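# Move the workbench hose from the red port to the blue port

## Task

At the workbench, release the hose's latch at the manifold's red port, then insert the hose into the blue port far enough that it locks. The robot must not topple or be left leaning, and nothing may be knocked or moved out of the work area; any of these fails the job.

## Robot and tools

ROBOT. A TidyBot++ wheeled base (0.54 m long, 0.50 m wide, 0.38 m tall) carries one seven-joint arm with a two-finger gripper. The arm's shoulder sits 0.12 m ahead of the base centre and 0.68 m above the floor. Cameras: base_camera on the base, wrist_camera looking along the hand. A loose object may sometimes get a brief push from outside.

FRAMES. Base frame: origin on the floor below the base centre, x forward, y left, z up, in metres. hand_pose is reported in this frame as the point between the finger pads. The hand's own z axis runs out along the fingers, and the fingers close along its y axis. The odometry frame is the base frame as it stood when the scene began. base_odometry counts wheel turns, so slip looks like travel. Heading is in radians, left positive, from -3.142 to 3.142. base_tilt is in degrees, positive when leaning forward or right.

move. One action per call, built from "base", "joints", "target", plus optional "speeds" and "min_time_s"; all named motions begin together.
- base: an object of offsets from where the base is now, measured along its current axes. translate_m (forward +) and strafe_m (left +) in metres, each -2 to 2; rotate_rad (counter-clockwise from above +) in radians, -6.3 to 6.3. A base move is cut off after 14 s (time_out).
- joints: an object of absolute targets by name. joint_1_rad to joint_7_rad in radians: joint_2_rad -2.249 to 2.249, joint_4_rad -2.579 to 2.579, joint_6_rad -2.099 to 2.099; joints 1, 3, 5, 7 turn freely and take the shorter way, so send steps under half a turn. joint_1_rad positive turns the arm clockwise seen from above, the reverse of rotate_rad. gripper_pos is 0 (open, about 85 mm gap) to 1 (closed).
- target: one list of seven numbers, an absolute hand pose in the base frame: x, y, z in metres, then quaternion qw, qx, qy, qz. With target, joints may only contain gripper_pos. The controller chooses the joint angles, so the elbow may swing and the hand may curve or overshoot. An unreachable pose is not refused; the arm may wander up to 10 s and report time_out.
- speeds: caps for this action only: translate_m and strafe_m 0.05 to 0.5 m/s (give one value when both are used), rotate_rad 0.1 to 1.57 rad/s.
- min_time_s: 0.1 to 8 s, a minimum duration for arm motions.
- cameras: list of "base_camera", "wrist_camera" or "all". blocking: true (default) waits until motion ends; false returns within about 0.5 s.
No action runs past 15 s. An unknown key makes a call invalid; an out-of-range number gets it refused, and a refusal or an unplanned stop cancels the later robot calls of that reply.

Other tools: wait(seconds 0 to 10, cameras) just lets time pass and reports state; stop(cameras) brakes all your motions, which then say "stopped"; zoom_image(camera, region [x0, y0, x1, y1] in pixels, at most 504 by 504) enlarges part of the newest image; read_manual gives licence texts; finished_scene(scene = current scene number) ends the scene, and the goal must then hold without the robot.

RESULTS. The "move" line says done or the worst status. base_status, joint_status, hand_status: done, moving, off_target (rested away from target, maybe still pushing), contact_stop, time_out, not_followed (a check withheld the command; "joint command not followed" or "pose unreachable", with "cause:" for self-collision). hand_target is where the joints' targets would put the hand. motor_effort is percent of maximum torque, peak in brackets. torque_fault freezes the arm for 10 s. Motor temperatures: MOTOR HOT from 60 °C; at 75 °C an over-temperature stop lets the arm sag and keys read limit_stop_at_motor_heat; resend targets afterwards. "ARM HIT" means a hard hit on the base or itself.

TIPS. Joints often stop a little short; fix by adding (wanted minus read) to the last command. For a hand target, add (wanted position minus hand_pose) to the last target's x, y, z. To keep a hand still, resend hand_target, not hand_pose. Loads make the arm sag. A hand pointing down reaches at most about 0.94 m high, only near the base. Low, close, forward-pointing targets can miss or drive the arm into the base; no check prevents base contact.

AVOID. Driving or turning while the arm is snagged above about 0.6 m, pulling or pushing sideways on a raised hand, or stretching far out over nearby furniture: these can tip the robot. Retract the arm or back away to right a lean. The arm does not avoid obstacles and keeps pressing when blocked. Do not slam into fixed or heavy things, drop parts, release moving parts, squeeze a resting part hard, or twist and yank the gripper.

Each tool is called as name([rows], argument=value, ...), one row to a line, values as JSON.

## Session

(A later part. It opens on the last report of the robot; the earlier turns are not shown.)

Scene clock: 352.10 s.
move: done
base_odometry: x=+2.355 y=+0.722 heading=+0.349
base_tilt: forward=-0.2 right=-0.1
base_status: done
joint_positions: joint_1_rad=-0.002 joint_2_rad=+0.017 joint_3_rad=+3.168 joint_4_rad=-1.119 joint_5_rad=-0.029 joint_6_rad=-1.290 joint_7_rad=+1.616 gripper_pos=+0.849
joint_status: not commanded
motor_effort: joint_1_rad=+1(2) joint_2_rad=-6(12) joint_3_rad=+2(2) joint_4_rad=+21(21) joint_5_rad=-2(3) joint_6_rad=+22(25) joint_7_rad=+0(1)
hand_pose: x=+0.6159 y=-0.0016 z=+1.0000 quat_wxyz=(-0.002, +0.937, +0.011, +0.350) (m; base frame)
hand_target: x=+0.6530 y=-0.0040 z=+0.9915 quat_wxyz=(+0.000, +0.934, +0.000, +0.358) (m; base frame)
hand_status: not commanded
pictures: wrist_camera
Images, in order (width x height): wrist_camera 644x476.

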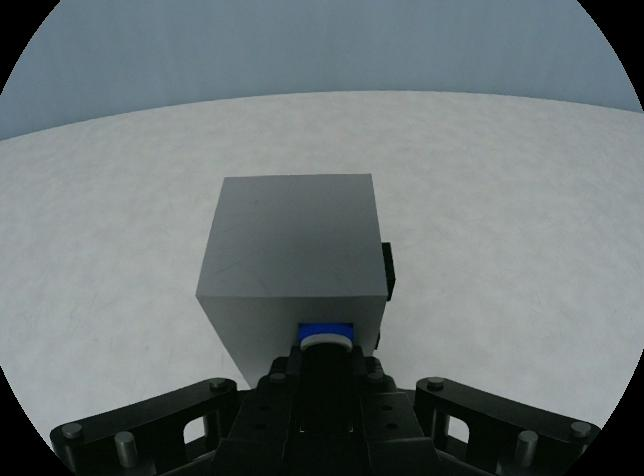

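move(base={"translate_m": 0.012}, speeds={"translate_m": 0.05})

move(base={"translate_m": -0.055}, speeds={"translate_m": 0.05}, cameras=["wrist_camera"])

zoom_image(camera="wrist_camera", region=[230, 200, 430, 400])

Scene clock: 357.40 s.
move: done
base_odometry: x=+2.365 y=+0.726 heading=+0.349
base_tilt: forward=-0.1 right=-0.1
base_status: done
joint_positions: joint_1_rad=-0.002 joint_2_rad=+0.005 joint_3_rad=+3.168 joint_4_rad=-1.119 joint_5_rad=-0.029 joint_6_rad=-1.320 joint_7_rad=+1.616 gripper_pos=+0.849
joint_status: not commanded
motor_effort: joint_1_rad=+0(1) joint_2_rad=-3(8) joint_3_rad=+1(2) joint_4_rad=+22(23) joint_5_rad=-2(4) joint_6_rad=+26(30) joint_7_rad=+0(1)
hand_pose: x=+0.6049 y=-0.0015 z=+1.0002 quat_wxyz=(-0.002, +0.940, +0.011, +0.342) (m; base frame)
hand_target: x=+0.6530 y=-0.0040 z=+0.9915 quat_wxyz=(+0.000, +0.934, +0.000, +0.358) (m; base frame)
hand_status: not commanded
pictures: none

Scene clock: 358.93 s.
move: done
base_odometry: x=+2.314 y=+0.708 heading=+0.349
base_tilt: forward=-0.2 right=-0.1
base_status: done
joint_positions: joint_1_rad=-0.004 joint_2_rad=+0.078 joint_3_rad=+3.168 joint_4_rad=-1.093 joint_5_rad=-0.029 joint_6_rad=-1.206 joint_7_rad=+1.616 gripper_pos=+0.849
joint_status: not commanded
motor_effort: joint_1_rad=+2(3) joint_2_rad=-22(26) joint_3_rad=+2(3) joint_4_rad=+14(21) joint_5_rad=-1(3) joint_6_rad=-1(26) joint_7_rad=+1(1)
hand_pose: x=+0.6570 y=-0.0015 z=+0.9991 quat_wxyz=(-0.001, +0.928, +0.011, +0.373) (m; base frame)
hand_target: x=+0.6530 y=-0.0040 z=+0.9915 quat_wxyz=(+0.000, +0.934, +0.000, +0.358) (m; base frame)
hand_status: not commanded
pictures: wrist_camera
Images, in order (width x height): wrist_camera 644x476.

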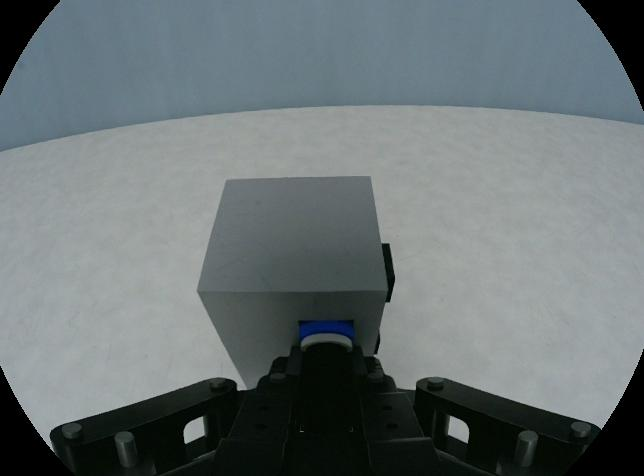

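Scaled by 2.520.

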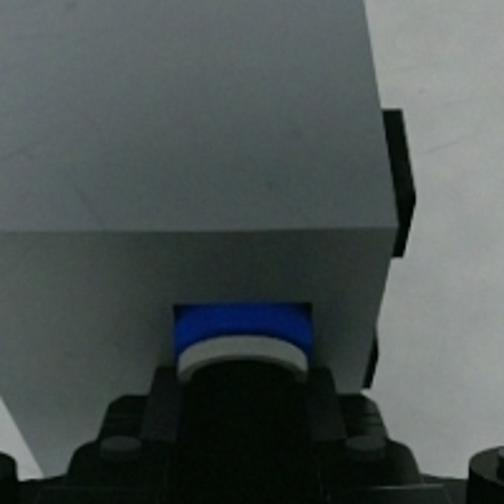

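move(joints={"gripper_pos": 0.3})

move(base={"translate_m": -0.2}, speeds={"translate_m": 0.15}, cameras=["wrist_camera"])

zoom_image(camera="wrist_camera", region=[230, 100, 430, 300])

Scene clock: 363.90 s.
move: done
base_odometry: x=+2.314 y=+0.708 heading=+0.349
base_tilt: forward=-0.1 right=-0.1
base_status: not commanded
joint_positions: joint_1_rad=-0.004 joint_2_rad=+0.078 joint_3_rad=+3.168 joint_4_rad=-1.093 joint_5_rad=-0.029 joint_6_rad=-1.225 joint_7_rad=+1.616 gripper_pos=+0.300
joint_status: all done
motor_effort: joint_1_rad=+1(2) joint_2_rad=-19(24) joint_3_rad=+1(2) joint_4_rad=+18(20) joint_5_rad=-1(2) joint_6_rad=+6(7) joint_7_rad=+1(1)
hand_pose: x=+0.6529 y=-0.0013 z=+0.9951 quat_wxyz=(-0.001, +0.931, +0.011, +0.365) (m; base frame)
hand_target: x=+0.6530 y=-0.0040 z=+0.9915 quat_wxyz=(+0.000, +0.934, +0.000, +0.358) (m; base frame)
hand_status: not commanded
pictures: none

Scene clock: 365.87 s.
move: done
base_odometry: x=+2.126 y=+0.640 heading=+0.348
base_tilt: forward=-0.3 right=-0.1
base_status: done
joint_positions: joint_1_rad=-0.004 joint_2_rad=+0.077 joint_3_rad=+3.168 joint_4_rad=-1.093 joint_5_rad=-0.029 joint_6_rad=-1.225 joint_7_rad=+1.616 gripper_pos=+0.300
joint_status: not commanded
motor_effort: joint_1_rad=+1(2) joint_2_rad=-19(23) joint_3_rad=+1(2) joint_4_rad=+18(18) joint_5_rad=-1(3) joint_6_rad=+6(7) joint_7_rad=+0(1)
hand_pose: x=+0.6527 y=-0.0013 z=+0.9953 quat_wxyz=(-0.001, +0.931, +0.011, +0.365) (m; base frame)
hand_target: x=+0.6530 y=-0.0040 z=+0.9915 quat_wxyz=(+0.000, +0.934, +0.000, +0.358) (m; base frame)
hand_status: not commanded
pictures: wrist_camera
Images, in order (width x height): wrist_camera 644x476.

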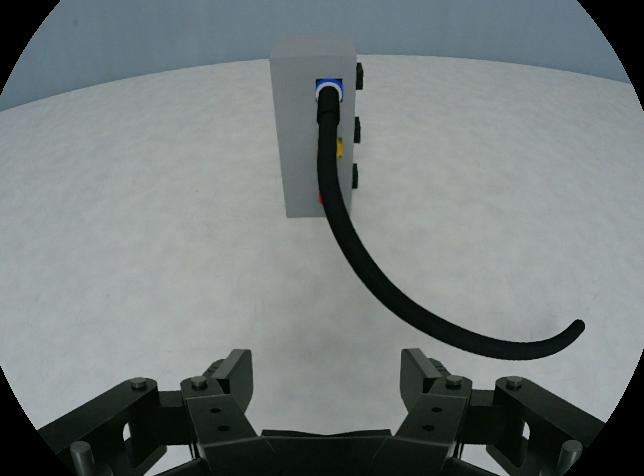

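Scaled by 2.520.

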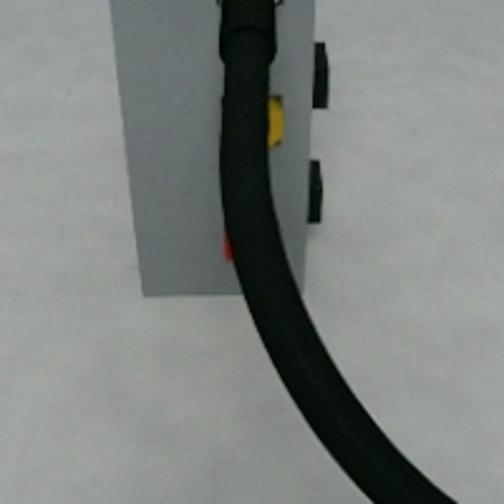

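Plugged and holding.

finished_scene(scene=1)

The scene is finished: the task was done.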